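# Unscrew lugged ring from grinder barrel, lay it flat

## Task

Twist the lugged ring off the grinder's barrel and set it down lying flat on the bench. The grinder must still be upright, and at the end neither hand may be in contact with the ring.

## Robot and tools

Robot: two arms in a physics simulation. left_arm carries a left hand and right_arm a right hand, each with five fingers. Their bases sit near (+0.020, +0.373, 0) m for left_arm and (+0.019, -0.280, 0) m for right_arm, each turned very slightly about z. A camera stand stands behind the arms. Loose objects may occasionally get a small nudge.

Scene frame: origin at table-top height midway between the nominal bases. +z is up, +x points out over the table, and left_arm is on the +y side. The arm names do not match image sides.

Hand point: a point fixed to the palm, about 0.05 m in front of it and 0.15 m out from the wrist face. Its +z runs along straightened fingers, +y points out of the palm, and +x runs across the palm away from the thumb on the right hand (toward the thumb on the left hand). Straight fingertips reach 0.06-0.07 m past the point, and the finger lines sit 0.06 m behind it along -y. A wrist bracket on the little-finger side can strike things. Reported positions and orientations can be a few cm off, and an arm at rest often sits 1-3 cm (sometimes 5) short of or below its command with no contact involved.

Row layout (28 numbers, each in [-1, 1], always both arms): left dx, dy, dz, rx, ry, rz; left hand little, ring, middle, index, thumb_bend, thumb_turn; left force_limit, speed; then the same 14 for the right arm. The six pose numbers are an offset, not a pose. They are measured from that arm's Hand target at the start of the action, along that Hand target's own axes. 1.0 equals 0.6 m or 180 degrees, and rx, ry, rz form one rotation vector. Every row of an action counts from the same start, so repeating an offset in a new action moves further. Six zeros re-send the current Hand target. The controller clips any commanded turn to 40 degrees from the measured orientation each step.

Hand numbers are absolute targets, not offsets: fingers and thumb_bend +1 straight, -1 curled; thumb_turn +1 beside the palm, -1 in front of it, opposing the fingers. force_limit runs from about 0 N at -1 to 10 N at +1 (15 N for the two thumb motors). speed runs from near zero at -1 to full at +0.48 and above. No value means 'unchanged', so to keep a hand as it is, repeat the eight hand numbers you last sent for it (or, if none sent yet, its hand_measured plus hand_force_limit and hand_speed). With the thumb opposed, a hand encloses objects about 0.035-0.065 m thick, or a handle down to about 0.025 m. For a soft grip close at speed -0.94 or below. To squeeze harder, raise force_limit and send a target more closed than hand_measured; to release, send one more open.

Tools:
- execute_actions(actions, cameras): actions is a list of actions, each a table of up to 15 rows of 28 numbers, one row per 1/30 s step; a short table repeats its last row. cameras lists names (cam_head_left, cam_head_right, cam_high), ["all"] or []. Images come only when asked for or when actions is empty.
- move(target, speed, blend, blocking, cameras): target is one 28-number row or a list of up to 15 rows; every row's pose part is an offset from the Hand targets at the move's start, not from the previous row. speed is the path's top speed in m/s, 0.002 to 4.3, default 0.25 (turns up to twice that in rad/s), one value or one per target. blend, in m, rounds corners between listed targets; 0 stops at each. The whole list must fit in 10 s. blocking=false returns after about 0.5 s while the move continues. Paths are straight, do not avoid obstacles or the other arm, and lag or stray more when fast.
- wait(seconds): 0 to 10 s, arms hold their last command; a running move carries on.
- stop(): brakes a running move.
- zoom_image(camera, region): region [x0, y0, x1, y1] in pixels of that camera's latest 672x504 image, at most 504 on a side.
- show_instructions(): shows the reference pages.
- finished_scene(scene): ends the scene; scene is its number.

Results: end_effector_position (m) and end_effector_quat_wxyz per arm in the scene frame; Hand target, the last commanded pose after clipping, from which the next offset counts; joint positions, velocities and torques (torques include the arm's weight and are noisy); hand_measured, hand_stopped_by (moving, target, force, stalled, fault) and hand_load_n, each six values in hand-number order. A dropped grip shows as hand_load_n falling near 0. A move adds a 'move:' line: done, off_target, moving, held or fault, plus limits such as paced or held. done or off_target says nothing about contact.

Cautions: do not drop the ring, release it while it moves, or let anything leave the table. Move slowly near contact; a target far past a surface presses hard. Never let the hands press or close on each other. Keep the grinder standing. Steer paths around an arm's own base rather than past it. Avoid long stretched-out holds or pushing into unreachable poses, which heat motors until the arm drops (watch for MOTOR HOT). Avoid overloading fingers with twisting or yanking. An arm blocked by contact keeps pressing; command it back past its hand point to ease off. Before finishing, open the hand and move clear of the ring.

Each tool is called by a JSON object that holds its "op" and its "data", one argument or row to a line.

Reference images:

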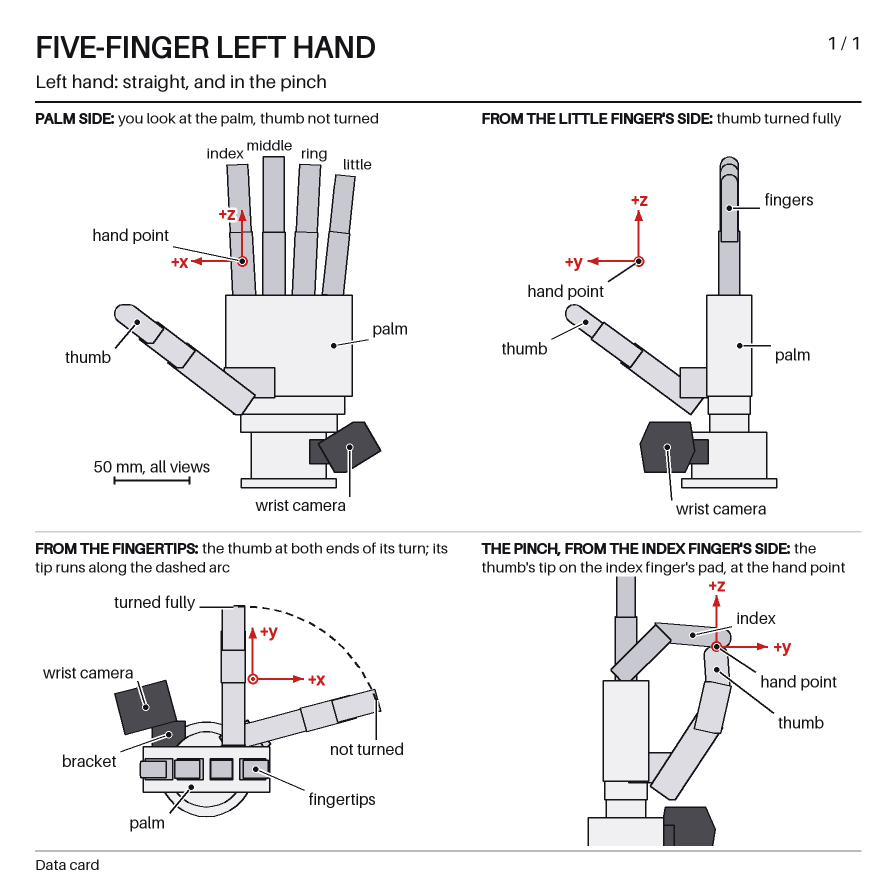

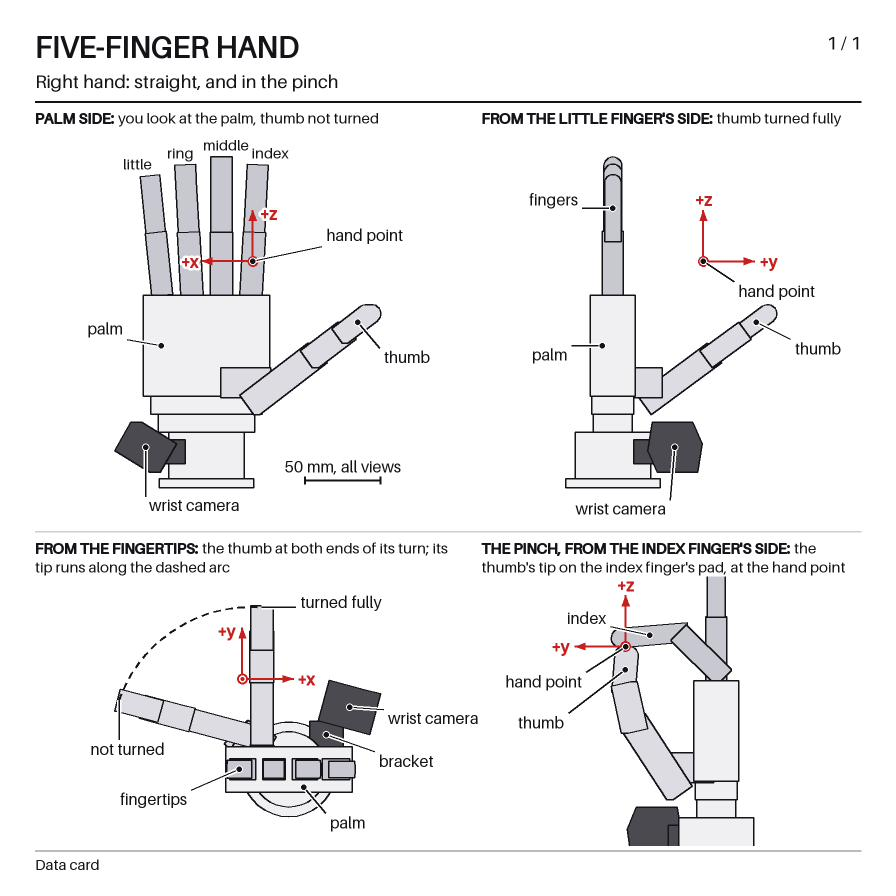

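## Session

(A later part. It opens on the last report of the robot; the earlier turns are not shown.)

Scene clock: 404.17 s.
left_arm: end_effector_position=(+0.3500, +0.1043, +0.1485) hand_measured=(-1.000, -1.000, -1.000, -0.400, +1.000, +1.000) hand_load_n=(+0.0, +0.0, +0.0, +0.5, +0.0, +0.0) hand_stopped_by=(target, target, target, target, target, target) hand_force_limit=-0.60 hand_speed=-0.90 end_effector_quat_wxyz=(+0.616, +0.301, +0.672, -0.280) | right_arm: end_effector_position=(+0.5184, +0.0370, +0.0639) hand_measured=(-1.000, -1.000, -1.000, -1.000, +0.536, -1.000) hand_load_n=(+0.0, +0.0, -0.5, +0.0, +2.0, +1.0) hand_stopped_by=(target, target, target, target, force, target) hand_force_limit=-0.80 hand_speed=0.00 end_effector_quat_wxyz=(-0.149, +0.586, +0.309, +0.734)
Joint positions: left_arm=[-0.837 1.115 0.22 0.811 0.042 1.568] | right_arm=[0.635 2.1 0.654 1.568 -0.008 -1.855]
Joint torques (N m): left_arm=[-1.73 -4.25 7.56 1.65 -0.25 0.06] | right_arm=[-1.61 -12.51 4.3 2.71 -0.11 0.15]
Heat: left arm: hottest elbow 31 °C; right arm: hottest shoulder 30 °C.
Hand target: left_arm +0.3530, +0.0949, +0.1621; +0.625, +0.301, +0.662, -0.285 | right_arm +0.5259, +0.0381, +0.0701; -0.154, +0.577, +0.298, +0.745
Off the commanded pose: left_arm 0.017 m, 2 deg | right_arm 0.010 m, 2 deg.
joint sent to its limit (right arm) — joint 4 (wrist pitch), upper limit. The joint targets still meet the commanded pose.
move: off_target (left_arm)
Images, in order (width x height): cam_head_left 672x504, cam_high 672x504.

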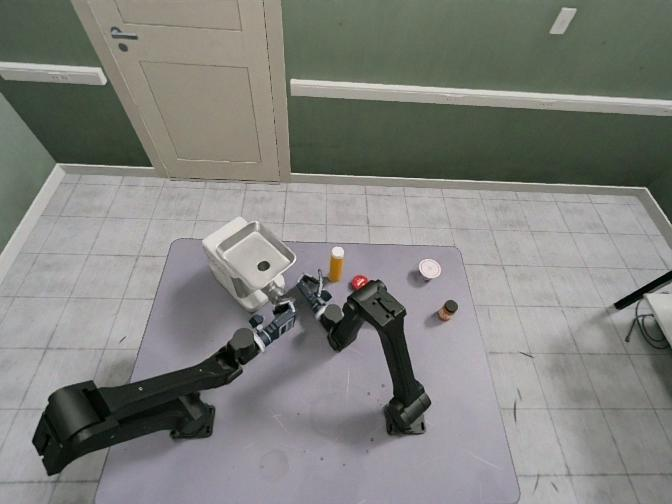

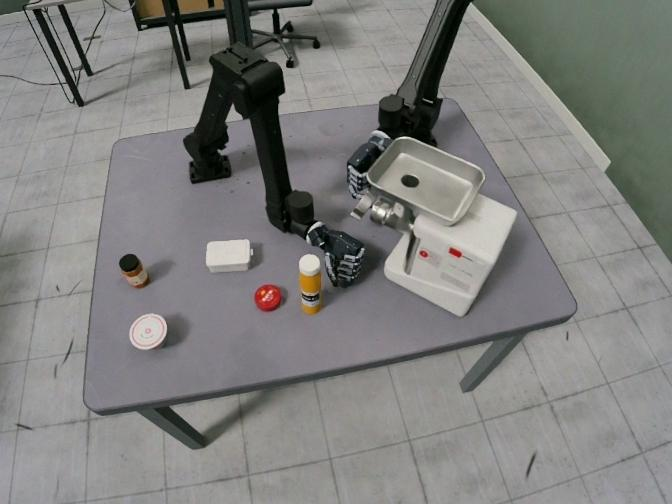

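{"op": "execute_actions", "data": {
  "actions": [],
  "cameras": ["all"]
}}

{"op": "zoom_image", "data": {
  "camera": "cam_head_left",
  "region": [265, 285, 305, 325]
}}

{"op": "zoom_image", "data": {
  "camera": "cam_head_right",
  "region": [275, 275, 325, 325]
}}

{"op": "zoom_image", "data": {
  "camera": "cam_high",
  "region": [345, 170, 395, 220]
}}

Scene clock: 406.13 s.
left_arm: end_effector_position=(+0.3500, +0.1043, +0.1485) hand_measured=(-1.000, -1.000, -1.000, -0.400, +1.000, +1.000) hand_load_n=(+0.0, +0.0, +0.0, +0.0, +0.0, +0.0) hand_stopped_by=(target, target, target, target, target, target) hand_force_limit=-0.60 hand_speed=-0.90 end_effector_quat_wxyz=(+0.616, +0.301, +0.672, -0.280) | right_arm: end_effector_position=(+0.5184, +0.0370, +0.0639) hand_measured=(-1.000, -1.000, -1.000, -1.000, +0.536, -1.000) hand_load_n=(+0.0, +0.0, -0.5, +0.0, +2.0, +1.0) hand_stopped_by=(target, target, target, target, force, target) hand_force_limit=-0.80 hand_speed=0.00 end_effector_quat_wxyz=(-0.149, +0.586, +0.309, +0.734)
Joint positions: left_arm=[-0.837 1.115 0.22 0.811 0.042 1.568] | right_arm=[0.635 2.1 0.654 1.568 -0.008 -1.855]
Joint velocities: within noise
Joint torques (N m): left_arm=[-1.79 -4.25 7.62 1.68 -0.23 0.11] | right_arm=[-1.67 -12.63 4.29 2.73 -0.1 0.14]
Heat: left arm: hottest elbow 31 °C; right arm: hottest shoulder 30 °C.
Hand target: left_arm +0.3530, +0.0950, +0.1621; +0.625, +0.301, +0.662, -0.285 | right_arm +0.5259, +0.0381, +0.0701; -0.154, +0.577, +0.298, +0.745
Off the commanded pose: left_arm 0.017 m, 2 deg | right_arm 0.010 m, 2 deg.

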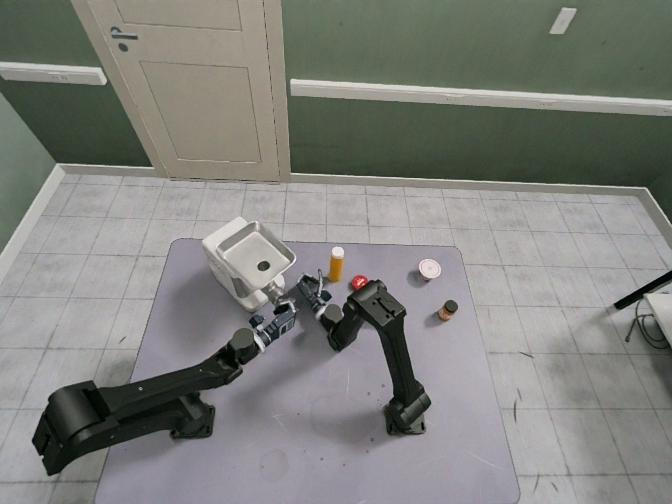

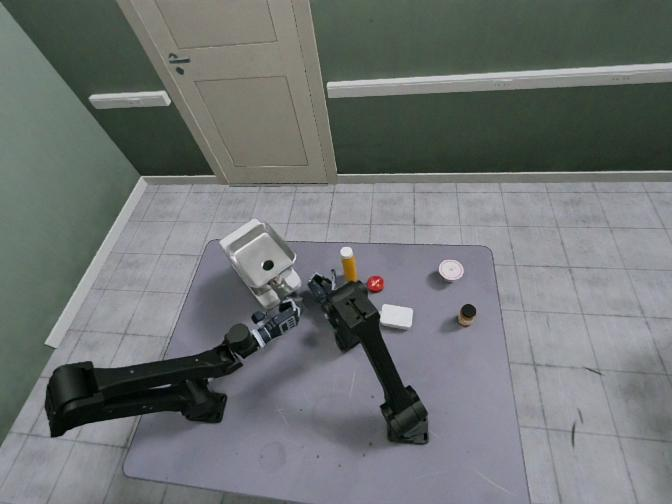

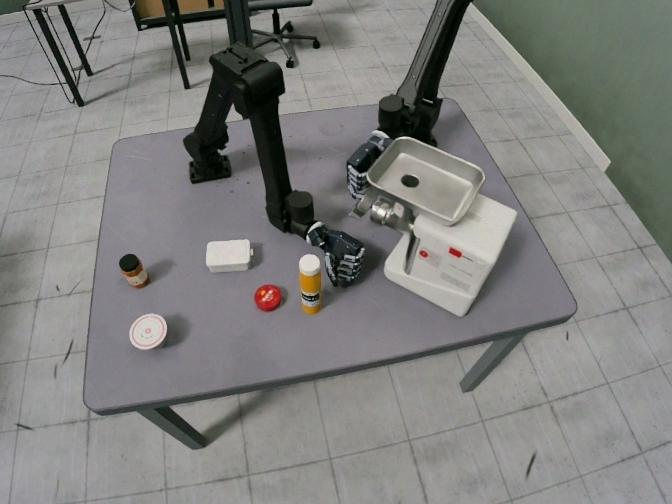

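Scaled by 12.600 from the camera's 672x504 image, which has a finer 960x720 frame.

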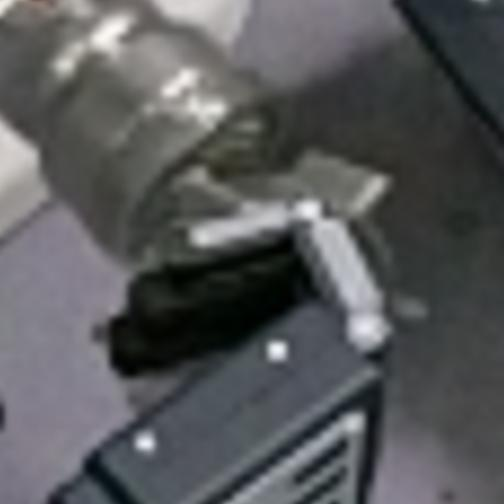

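Scaled by 10.080 from the camera's 672x504 image, which has a finer 960x720 frame.

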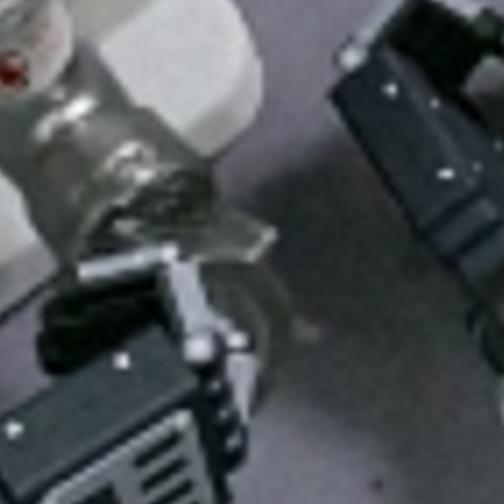

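Scaled by 10.080 from the camera's 672x504 image, which has a finer 960x720 frame.

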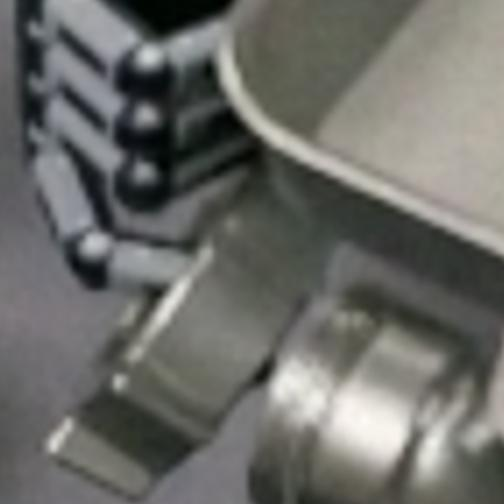

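{"op": "move", "data": {
  "target": [
    [0,0,0,0,0,0.0556,-1,-1,-1,-0.4,1,1,-0.6,-0.9,0,0,0,0,0,0,-1,-1,-1,-1,0.1,-1,-0.8,0],
    [-0.01,-0.03,0,0,0,0.0556,-1,-1,-1,-0.4,1,1,-0.6,-0.9,0,0,0,0,0,0,-1,-1,-1,-1,0.1,-1,-0.8,0]
  ],
  "speed": 0.05,
  "cameras": ["all"]
}}

{"op": "zoom_image", "data": {
  "camera": "cam_high",
  "region": [330, 170, 380, 220]
}}

{"op": "zoom_image", "data": {
  "camera": "cam_head_right",
  "region": [275, 285, 325, 335]
}}

Scene clock: 410.63 s.
left_arm: end_effector_position=(+0.3389, +0.0903, +0.1510) hand_measured=(-1.000, -1.000, -1.000, -0.400, +1.000, +1.000) hand_load_n=(+0.0, +0.0, +0.0, +0.5, +0.0, +0.0) hand_stopped_by=(target, target, target, target, target, target) hand_force_limit=-0.60 hand_speed=-0.90 end_effector_quat_wxyz=(+0.634, +0.356, +0.647, -0.228) | right_arm: end_effector_position=(+0.5184, +0.0370, +0.0639) hand_measured=(-1.000, -1.000, -1.000, -1.000, +0.536, -1.000) hand_load_n=(+0.0, +0.0, -0.5, +0.0, +2.0, +1.0) hand_stopped_by=(target, target, target, target, force, target) hand_force_limit=-0.80 hand_speed=0.00 end_effector_quat_wxyz=(-0.149, +0.586, +0.309, +0.734)
Joint positions: left_arm=[-0.932 1.156 0.22 0.844 -0.052 1.724] | right_arm=[0.635 2.1 0.654 1.568 -0.008 -1.855]
Joint torques (N m): left_arm=[-1.9 -6.36 6.93 1.69 -0.27 0.24] | right_arm=[-1.61 -12.45 4.3 2.73 -0.11 0.15]
Heat: left arm: hottest elbow 31 °C; right arm: hottest shoulder 30 °C.
Hand target: left_arm +0.3397, +0.0829, +0.1680; +0.647, +0.358, +0.633, -0.230 | right_arm +0.5259, +0.0381, +0.0701; -0.154, +0.577, +0.298, +0.745
Off the commanded pose: left_arm 0.019 m, 2 deg | right_arm 0.010 m, 2 deg.
joint sent to its limit (right arm) — joint 4 (wrist pitch), upper limit. The joint targets still meet the commanded pose.
move: off_target (left_arm)

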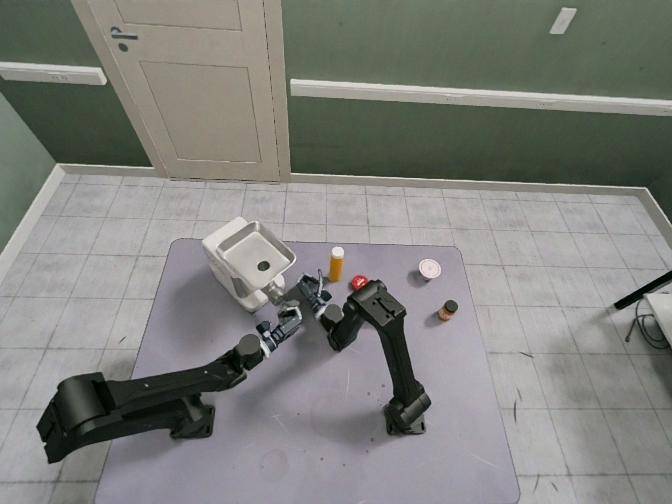

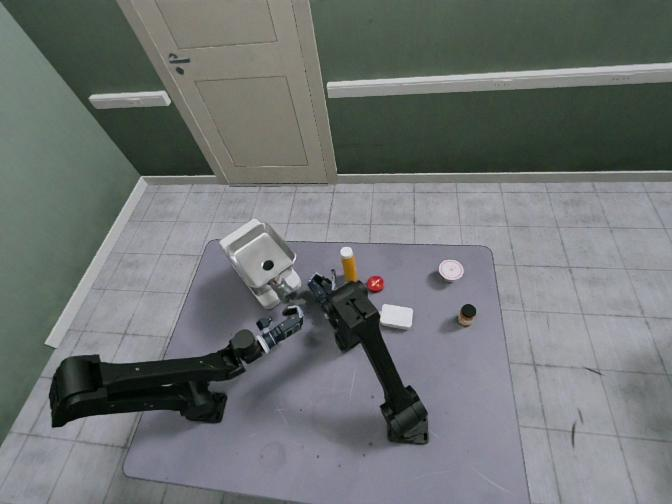

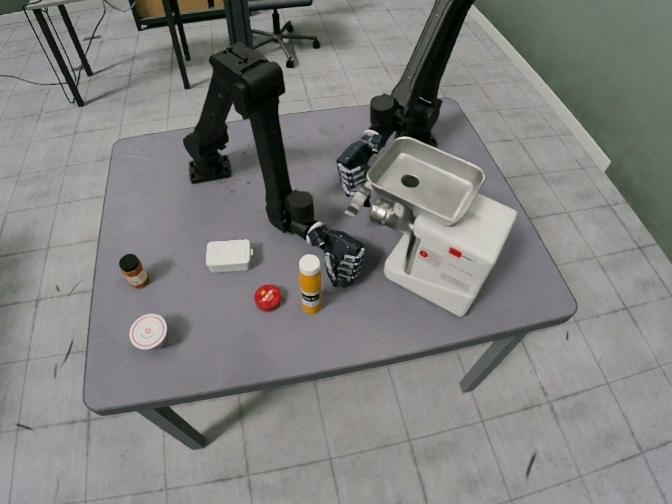

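Scaled by 10.080 from the camera's 672x504 image, which has a finer 960x720 frame.

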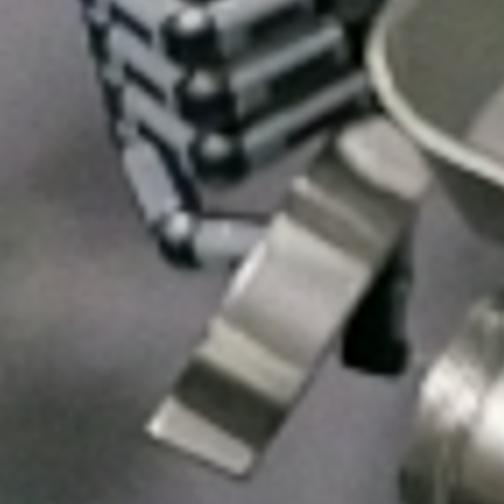

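Scaled by 10.080 from the camera's 672x504 image, which has a finer 960x720 frame.

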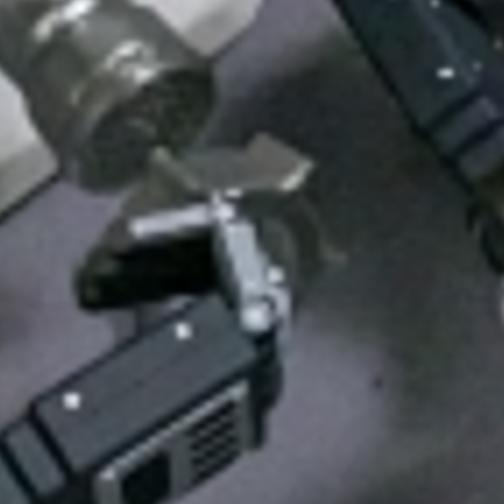

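{"op": "move", "data": {
  "target": [0,-0.1,0,0,0,0,-1,-1,-1,-0.4,1,1,-0.6,-0.9,0,0,0,0,0,0,-1,-1,-1,-1,0.1,-1,-0.8,0],
  "speed": 0.06,
  "cameras": ["all"]
}}

{"op": "zoom_image", "data": {
  "camera": "cam_high",
  "region": [310, 170, 370, 230]
}}

{"op": "zoom_image", "data": {
  "camera": "cam_head_right",
  "region": [275, 295, 335, 355]
}}

Scene clock: 414.07 s.
left_arm: end_effector_position=(+0.2927, +0.0584, +0.1384) hand_measured=(-1.000, -1.000, -1.000, -0.400, +1.000, +1.000) hand_load_n=(+0.0, +0.0, +0.0, +0.0, +0.0, +0.0) hand_stopped_by=(target, target, target, target, target, target) hand_force_limit=-0.60 hand_speed=-0.90 end_effector_quat_wxyz=(+0.631, +0.369, +0.648, -0.216) | right_arm: end_effector_position=(+0.5184, +0.0370, +0.0639) hand_measured=(-1.000, -1.000, -1.000, -1.000, +0.536, -1.000) hand_load_n=(+0.0, +0.0, -0.5, +0.0, +2.0, +1.0) hand_stopped_by=(target, target, target, target, force, target) hand_force_limit=-0.80 hand_speed=0.00 end_effector_quat_wxyz=(-0.149, +0.586, +0.309, +0.734)
Joint positions: left_arm=[-1.175 1.222 0.22 0.886 -0.294 1.724] | right_arm=[0.635 2.1 0.654 1.568 -0.008 -1.855]
Joint torques (N m): left_arm=[-1.85 -4.72 7.28 2.67 -0.34 0.04] | right_arm=[-1.67 -12.51 4.3 2.73 -0.1 0.15]
Heat: left arm: hottest elbow 31 °C; right arm: hottest shoulder 30 °C.
Hand target: left_arm +0.2947, +0.0447, +0.1577; +0.647, +0.358, +0.633, -0.230 | right_arm +0.5259, +0.0381, +0.0701; -0.154, +0.577, +0.298, +0.745
Off the commanded pose: left_arm 0.024 m, 3 deg | right_arm 0.010 m, 2 deg.
joint sent to its limit (right arm) — joint 4 (wrist pitch), upper limit. The joint targets still meet the commanded pose.
move: off_target (left_arm)

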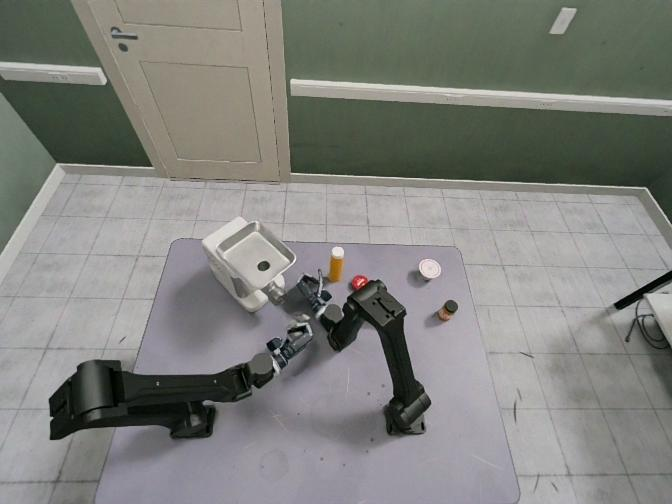

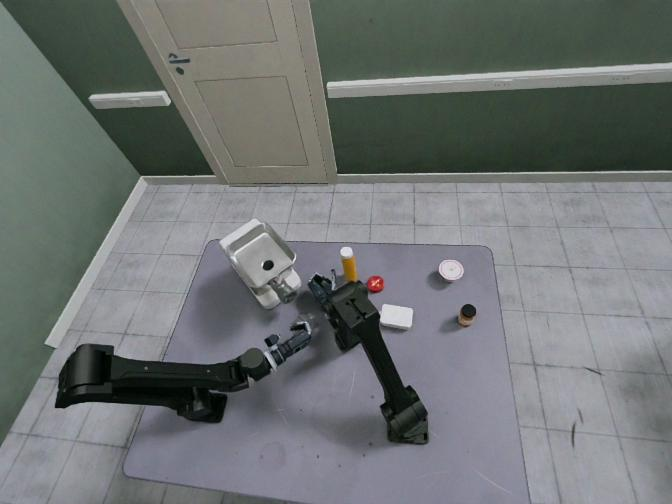

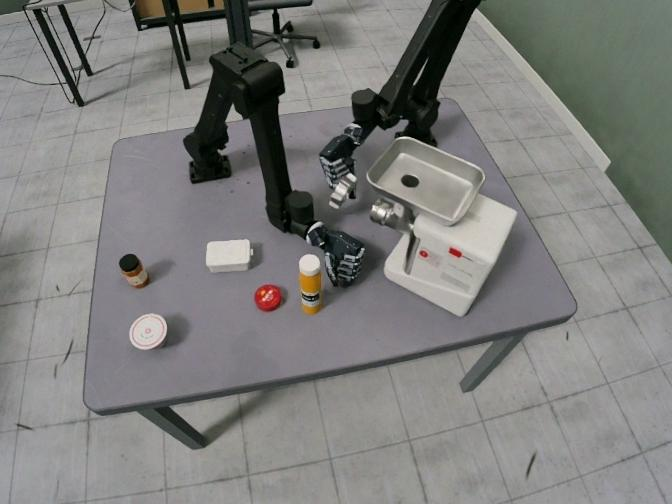

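Scaled by 8.400 from the camera's 672x504 image, which has a finer 960x720 frame.

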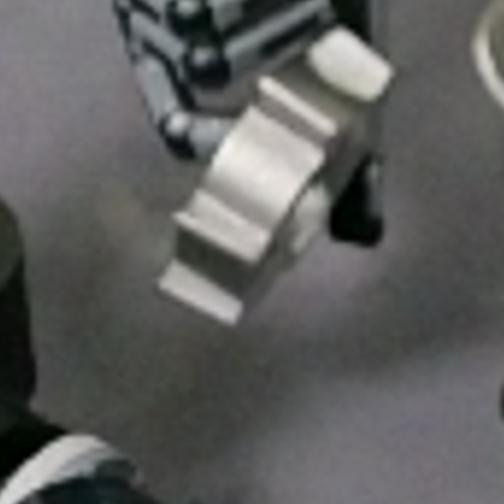

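Scaled by 8.400 from the camera's 672x504 image, which has a finer 960x720 frame.

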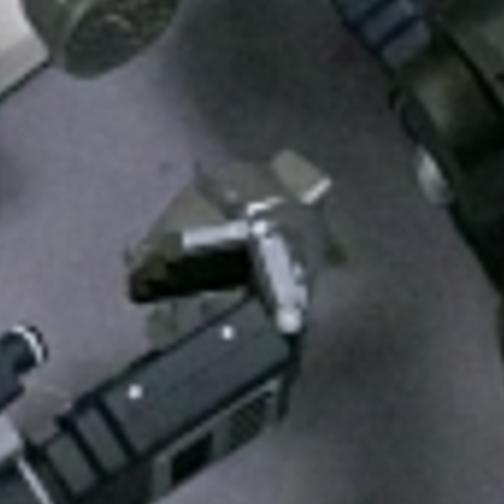

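{"op": "move", "data": {
  "target": [0,0,0,0,0,0,-1,-1,-1,-0.4,-0.1,1,-0.8,-0.8,0,0,0,0,0,0,-1,-1,-1,-1,0.1,-1,-0.8,0],
  "cameras": ["all"]
}}

{"op": "zoom_image", "data": {
  "camera": "cam_high",
  "region": [310, 170, 370, 230]
}}

{"op": "zoom_image", "data": {
  "camera": "cam_head_right",
  "region": [275, 295, 335, 355]
}}

Scene clock: 418.77 s.
left_arm: end_effector_position=(+0.2928, +0.0585, +0.1384) hand_measured=(-1.000, -1.000, -1.000, -0.400, +0.564, +1.000) hand_load_n=(+0.0, +0.0, +0.0, +1.0, +1.0, +0.0) hand_stopped_by=(target, target, target, target, force, target) hand_force_limit=-0.80 hand_speed=-0.80 end_effector_quat_wxyz=(+0.631, +0.368, +0.648, -0.216) | right_arm: end_effector_position=(+0.5184, +0.0370, +0.0639) hand_measured=(-1.000, -1.000, -1.000, -1.000, +0.536, -1.000) hand_load_n=(+0.0, +0.0, +0.0, +0.0, +2.0, +1.0) hand_stopped_by=(target, target, target, target, force, target) hand_force_limit=-0.80 hand_speed=0.00 end_effector_quat_wxyz=(-0.149, +0.586, +0.309, +0.734)
Joint positions: left_arm=[-1.175 1.223 0.22 0.887 -0.294 1.724] | right_arm=[0.635 2.1 0.654 1.568 -0.008 -1.855]
Joint torques (N m): left_arm=[-1.61 -4.72 7.3 2.78 -0.33 0.08] | right_arm=[-1.61 -12.57 4.3 2.73 -0.11 0.14]
Heat: left arm: hottest elbow 31 °C; right arm: hottest shoulder 30 °C.
Hand target: left_arm +0.2948, +0.0447, +0.1577; +0.647, +0.358, +0.633, -0.230 | right_arm +0.5259, +0.0381, +0.0701; -0.154, +0.577, +0.298, +0.745
Off the commanded pose: left_arm 0.024 m, 3 deg | right_arm 0.010 m, 2 deg.
joint sent to its limit (right arm) — joint 4 (wrist pitch), upper limit. The joint targets still meet the commanded pose.
move: off_target (left_arm)

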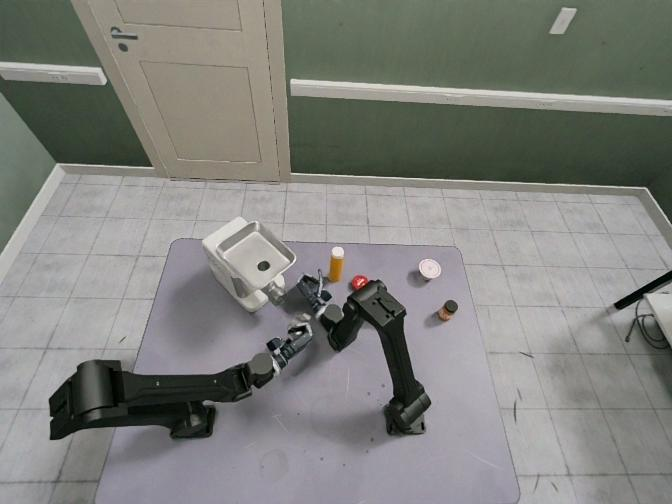

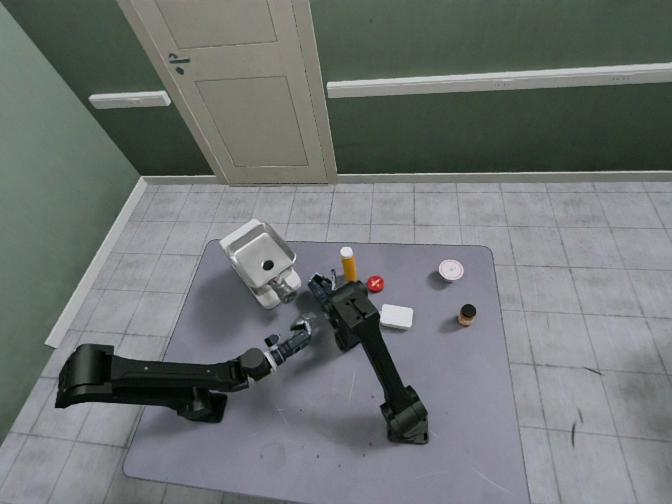

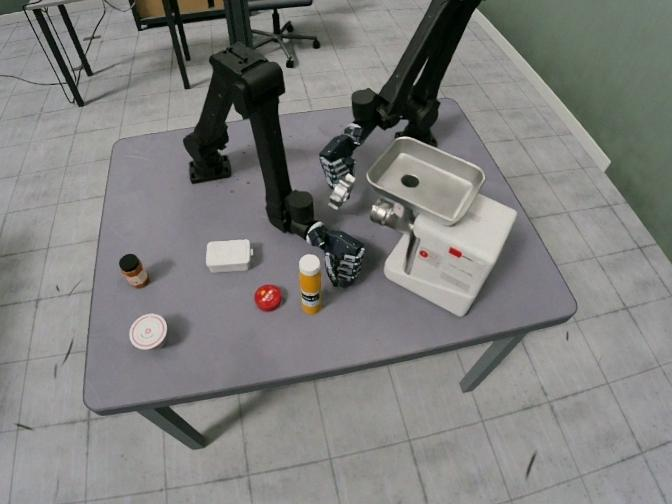

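Scaled by 8.400 from the camera's 672x504 image, which has a finer 960x720 frame.

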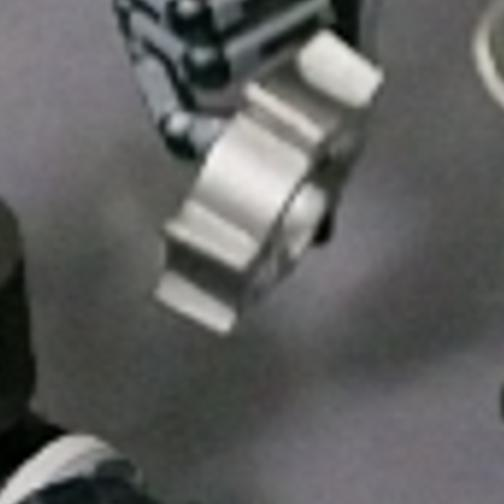

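Scaled by 8.400 from the camera's 672x504 image, which has a finer 960x720 frame.

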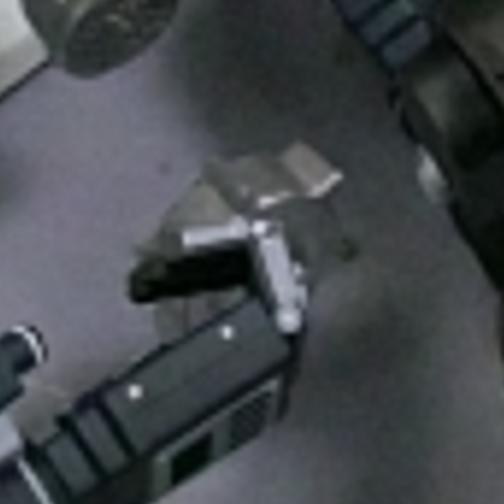

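{"op": "move", "data": {
  "target": [0,0,0,0,0,0,-1,-1,-1,-0.5,-0.12,1,-0.5,-0.9,0,0,0,0,0,0,-1,-1,-1,-1,0.1,-1,-0.8,0],
  "cameras": ["cam_high","cam_head_right"]
}}

{"op": "zoom_image", "data": {
  "camera": "cam_high",
  "region": [310, 170, 370, 230]
}}

{"op": "zoom_image", "data": {
  "camera": "cam_head_right",
  "region": [275, 295, 335, 355]
}}

Scene clock: 421.97 s.
left_arm: end_effector_position=(+0.2928, +0.0585, +0.1383) hand_measured=(-1.000, -1.000, -1.000, -0.500, +0.202, +1.000) hand_load_n=(+0.0, +0.0, +0.5, +0.0, +3.5, +0.5) hand_stopped_by=(target, target, target, target, force, target) hand_force_limit=-0.50 hand_speed=-0.90 end_effector_quat_wxyz=(+0.631, +0.368, +0.648, -0.216) | right_arm: end_effector_position=(+0.5184, +0.0370, +0.0639) hand_measured=(-1.000, -1.000, -1.000, -1.000, +0.536, -1.000) hand_load_n=(+0.0, +0.0, +0.0, +0.0, +1.5, +1.0) hand_stopped_by=(target, target, target, target, force, target) hand_force_limit=-0.80 hand_speed=0.00 end_effector_quat_wxyz=(-0.149, +0.586, +0.309, +0.734)
Joint positions: left_arm=[-1.175 1.223 0.22 0.887 -0.294 1.724] | right_arm=[0.635 2.1 0.654 1.568 -0.008 -1.855]
Joint torques (N m): left_arm=[-2.02 -4.72 7.28 2.71 -0.32 0.06] | right_arm=[-1.61 -12.57 4.31 2.71 -0.11 0.14]
Heat: left arm: hottest elbow 31 °C; right arm: hottest shoulder 30 °C.
Hand target: left_arm +0.2947, +0.0447, +0.1578; +0.647, +0.358, +0.633, -0.230 | right_arm +0.5259, +0.0381, +0.0701; -0.154, +0.577, +0.298, +0.745
Off the commanded pose: left_arm 0.024 m, 3 deg | right_arm 0.010 m, 2 deg.
joint sent to its limit (right arm) — joint 4 (wrist pitch), upper limit. The joint targets still meet the commanded pose.
move: off_target (left_arm)
Images, in order (width x height): cam_head_right 672x504, cam_high 672x504.

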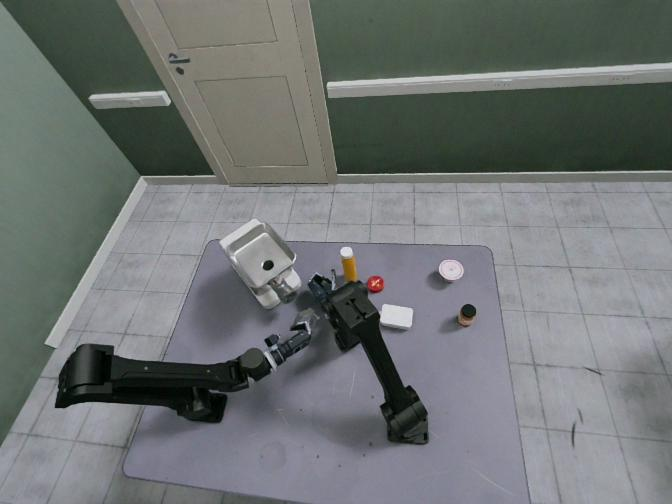

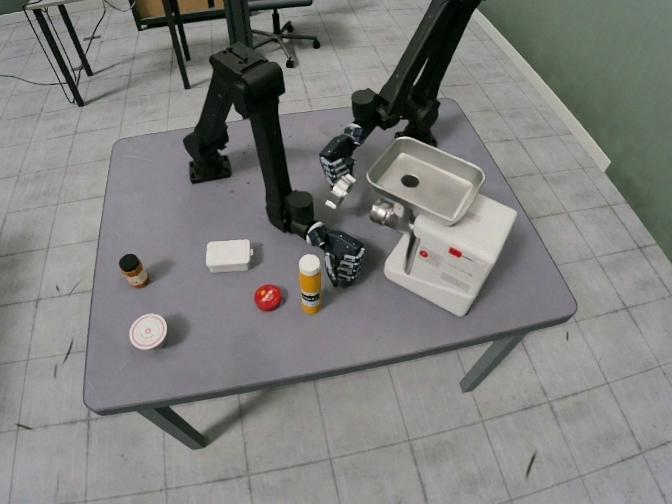

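Scaled by 8.400 from the camera's 672x504 image, which has a finer 960x720 frame.

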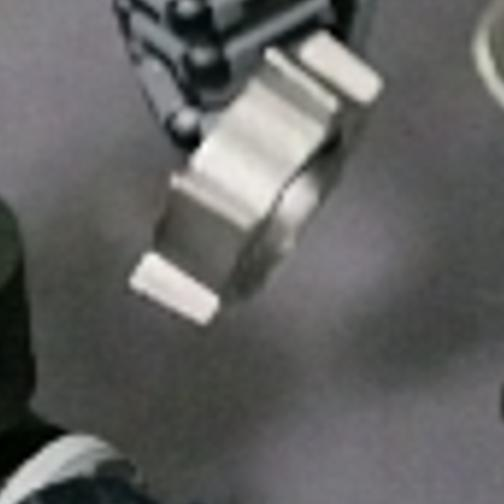

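Scaled by 8.400 from the camera's 672x504 image, which has a finer 960x720 frame.

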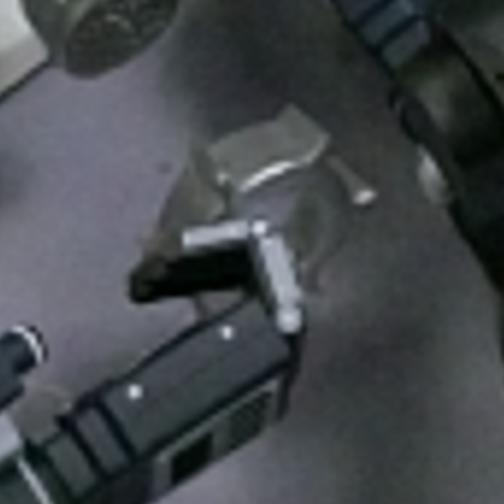

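{"op": "move", "data": {
  "target": [0.07,-0.012,0,0,0,0,-1,-1,-1,-0.5,-0.12,1,-0.5,-0.9,0,0,0,0,0,0,-1,-1,-1,-1,0.1,-1,-0.8,0],
  "speed": 0.06,
  "cameras": ["cam_high","cam_head_right","cam_head_left"]
}}

{"op": "zoom_image", "data": {
  "camera": "cam_high",
  "region": [310, 175, 370, 235]
}}

{"op": "zoom_image", "data": {
  "camera": "cam_head_right",
  "region": [275, 295, 335, 355]
}}

Scene clock: 423.80 s.
left_arm: end_effector_position=(+0.2970, +0.0481, +0.1106) hand_measured=(-1.000, -1.000, -1.000, -0.500, +0.202, +1.000) hand_load_n=(+0.0, +0.0, +0.5, +0.0, +3.5, +0.5) hand_stopped_by=(target, target, target, target, force, target) hand_force_limit=-0.50 hand_speed=-0.90 end_effector_quat_wxyz=(+0.641, +0.360, +0.640, -0.224) | right_arm: end_effector_position=(+0.5184, +0.0370, +0.0639) hand_measured=(-1.000, -1.000, -1.000, -1.000, +0.536, -1.000) hand_load_n=(+0.0, +0.0, -0.5, +0.0, +2.0, +1.0) hand_stopped_by=(target, target, target, target, force, target) hand_force_limit=-0.80 hand_speed=0.00 end_effector_quat_wxyz=(-0.149, +0.586, +0.309, +0.734)
Joint positions: left_arm=[-1.176 1.468 0.22 1.166 -0.296 1.723] | right_arm=[0.635 2.1 0.654 1.568 -0.008 -1.855]
Joint torques (N m): left_arm=[-1.85 -6.83 3.29 2.73 -0.32 0.09] | right_arm=[-1.67 -12.57 4.3 2.71 -0.1 0.15]
Heat: left arm: hottest elbow 31 °C; right arm: hottest shoulder 30 °C.
Hand target: left_arm +0.2932, +0.0466, +0.1152; +0.647, +0.358, +0.633, -0.230 | right_arm +0.5259, +0.0381, +0.0701; -0.154, +0.577, +0.298, +0.745
Off the commanded pose: left_arm 0.006 m, 1 deg | right_arm 0.010 m, 2 deg.
joint sent to its limit (right arm) — joint 4 (wrist pitch), upper limit. The joint targets still meet the commanded pose.
move: done

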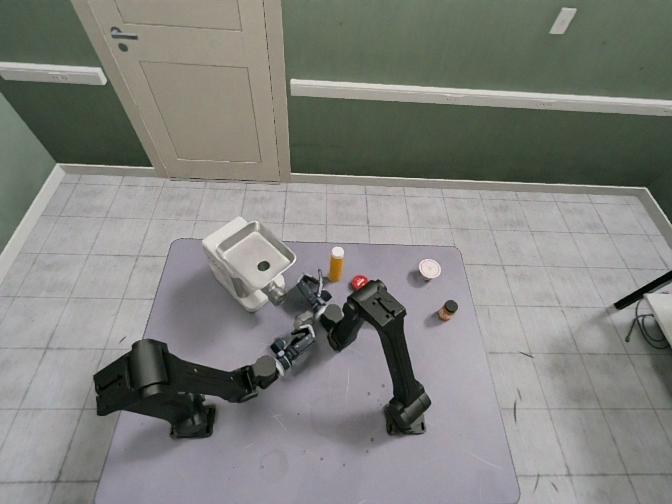

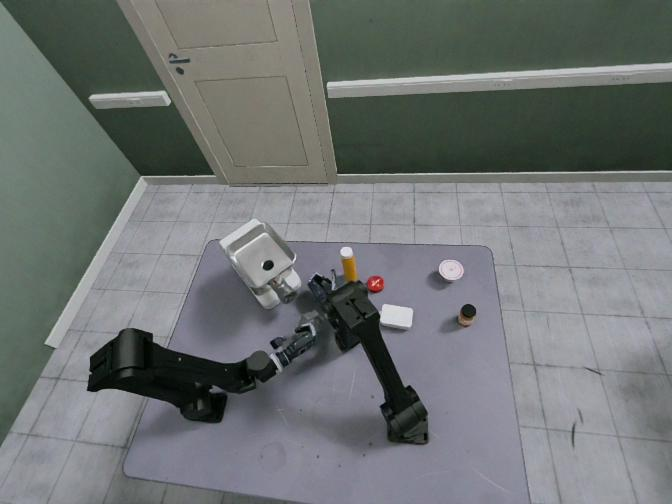

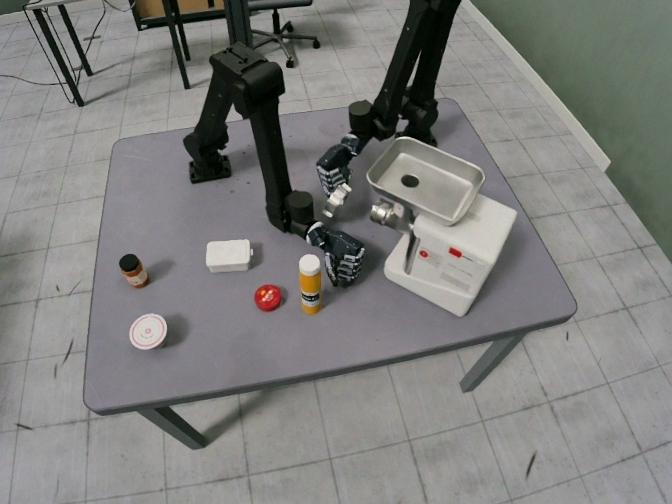

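Scaled by 8.400 from the camera's 672x504 image, which has a finer 960x720 frame.

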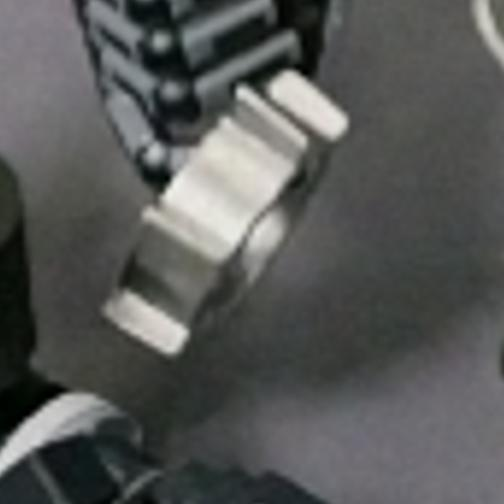

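Scaled by 8.400 from the camera's 672x504 image, which has a finer 960x720 frame.

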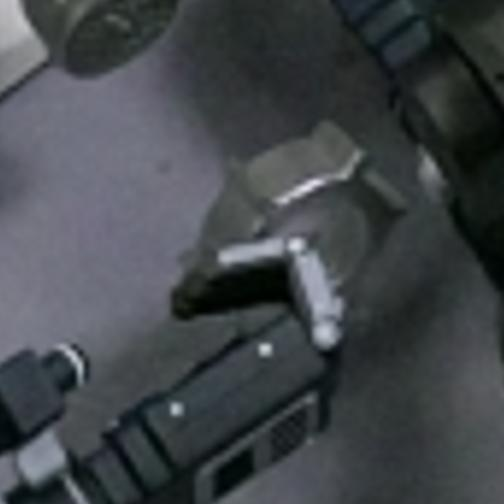

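{"op": "move", "data": {
  "target": [
    [0,0,0,0,0,0,-1,-1,-1,-0.5,-0.12,1,-0.5,-0.9,0.238,0.066,0.039,0,0,0,-1,-1,-1,-1,0.1,-1,-0.8,0],
    [0,0,0,0,0,0,-1,-1,-1,-0.5,-0.12,1,-0.5,-0.9,0.254,0.145,-0.188,0,0,0,-1,-1,-1,-1,0.1,-1,-0.8,0]
  ],
  "speed": 0.15,
  "blend": [0.03,0],
  "cameras": ["cam_high","cam_head_right","cam_head_left"]
}}

{"op": "zoom_image", "data": {
  "camera": "cam_high",
  "region": [300, 155, 380, 235]
}}

Scene clock: 426.90 s.
left_arm: end_effector_position=(+0.2970, +0.0481, +0.1106) hand_measured=(-1.000, -1.000, -1.000, -0.500, +0.202, +1.000) hand_load_n=(+0.0, +0.0, +0.5, +0.0, +3.5, +0.0) hand_stopped_by=(target, target, target, target, force, target) hand_force_limit=-0.50 hand_speed=-0.90 end_effector_quat_wxyz=(+0.641, +0.360, +0.640, -0.224) | right_arm: end_effector_position=(+0.4445, -0.0746, +0.2146) hand_measured=(-1.000, -1.000, -1.000, -1.000, +0.536, -1.000) hand_load_n=(+0.0, +0.0, -0.5, +0.0, +2.0, +1.0) hand_stopped_by=(target, target, target, target, force, target) hand_force_limit=-0.80 hand_speed=0.00 end_effector_quat_wxyz=(-0.153, +0.578, +0.307, +0.740)
Joint positions: left_arm=[-1.176 1.469 0.22 1.166 -0.296 1.723] | right_arm=[0.477 1.323 0.304 1.163 -0.173 -1.83]
Joint torques (N m): left_arm=[-1.9 -6.3 3.18 2.77 -0.32 0.09] | right_arm=[-2.26 -7.12 5.71 2.04 -0.11 0.16]
Heat: left arm: hottest elbow 31 °C; right arm: hottest shoulder 30 °C.
Hand target: left_arm +0.2932, +0.0466, +0.1152; +0.647, +0.358, +0.633, -0.230 | right_arm +0.4453, -0.0820, +0.2203; -0.153, +0.577, +0.298, +0.745
Off the commanded pose: left_arm 0.006 m, 1 deg | right_arm 0.009 m, 1 deg.
move: done

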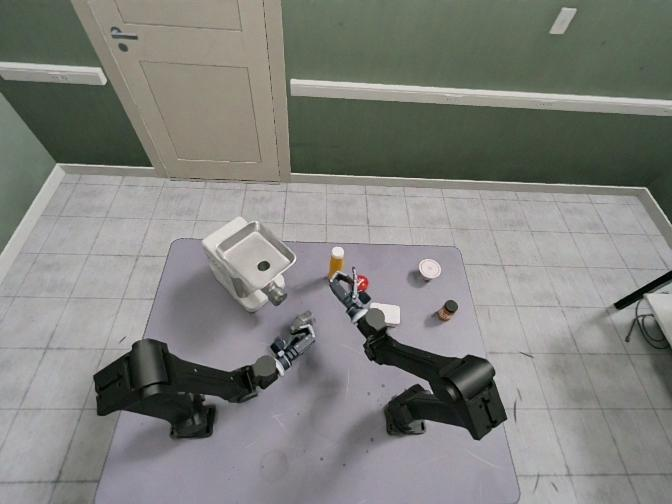

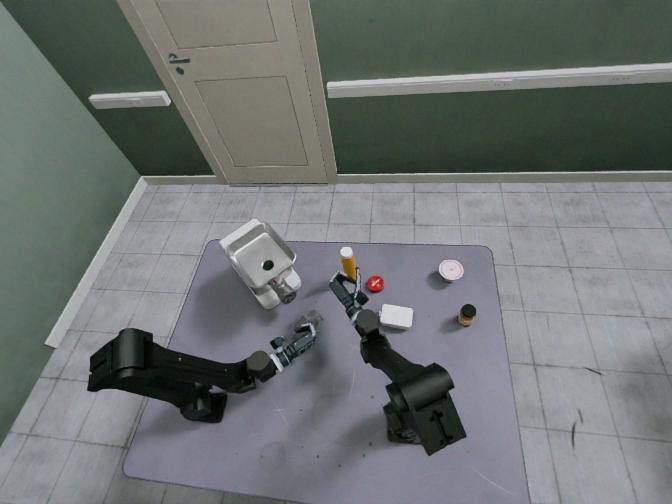

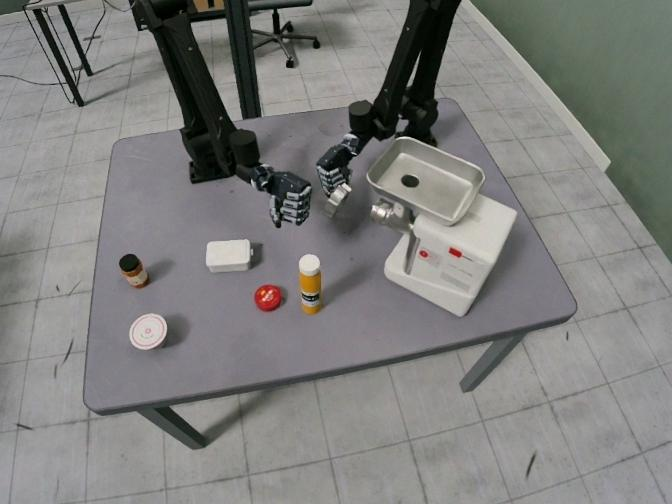

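Scaled by 6.300 from the camera's 672x504 image, which has a finer 960x720 frame.

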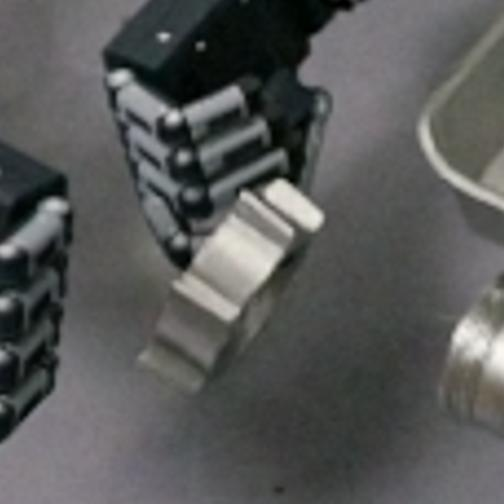

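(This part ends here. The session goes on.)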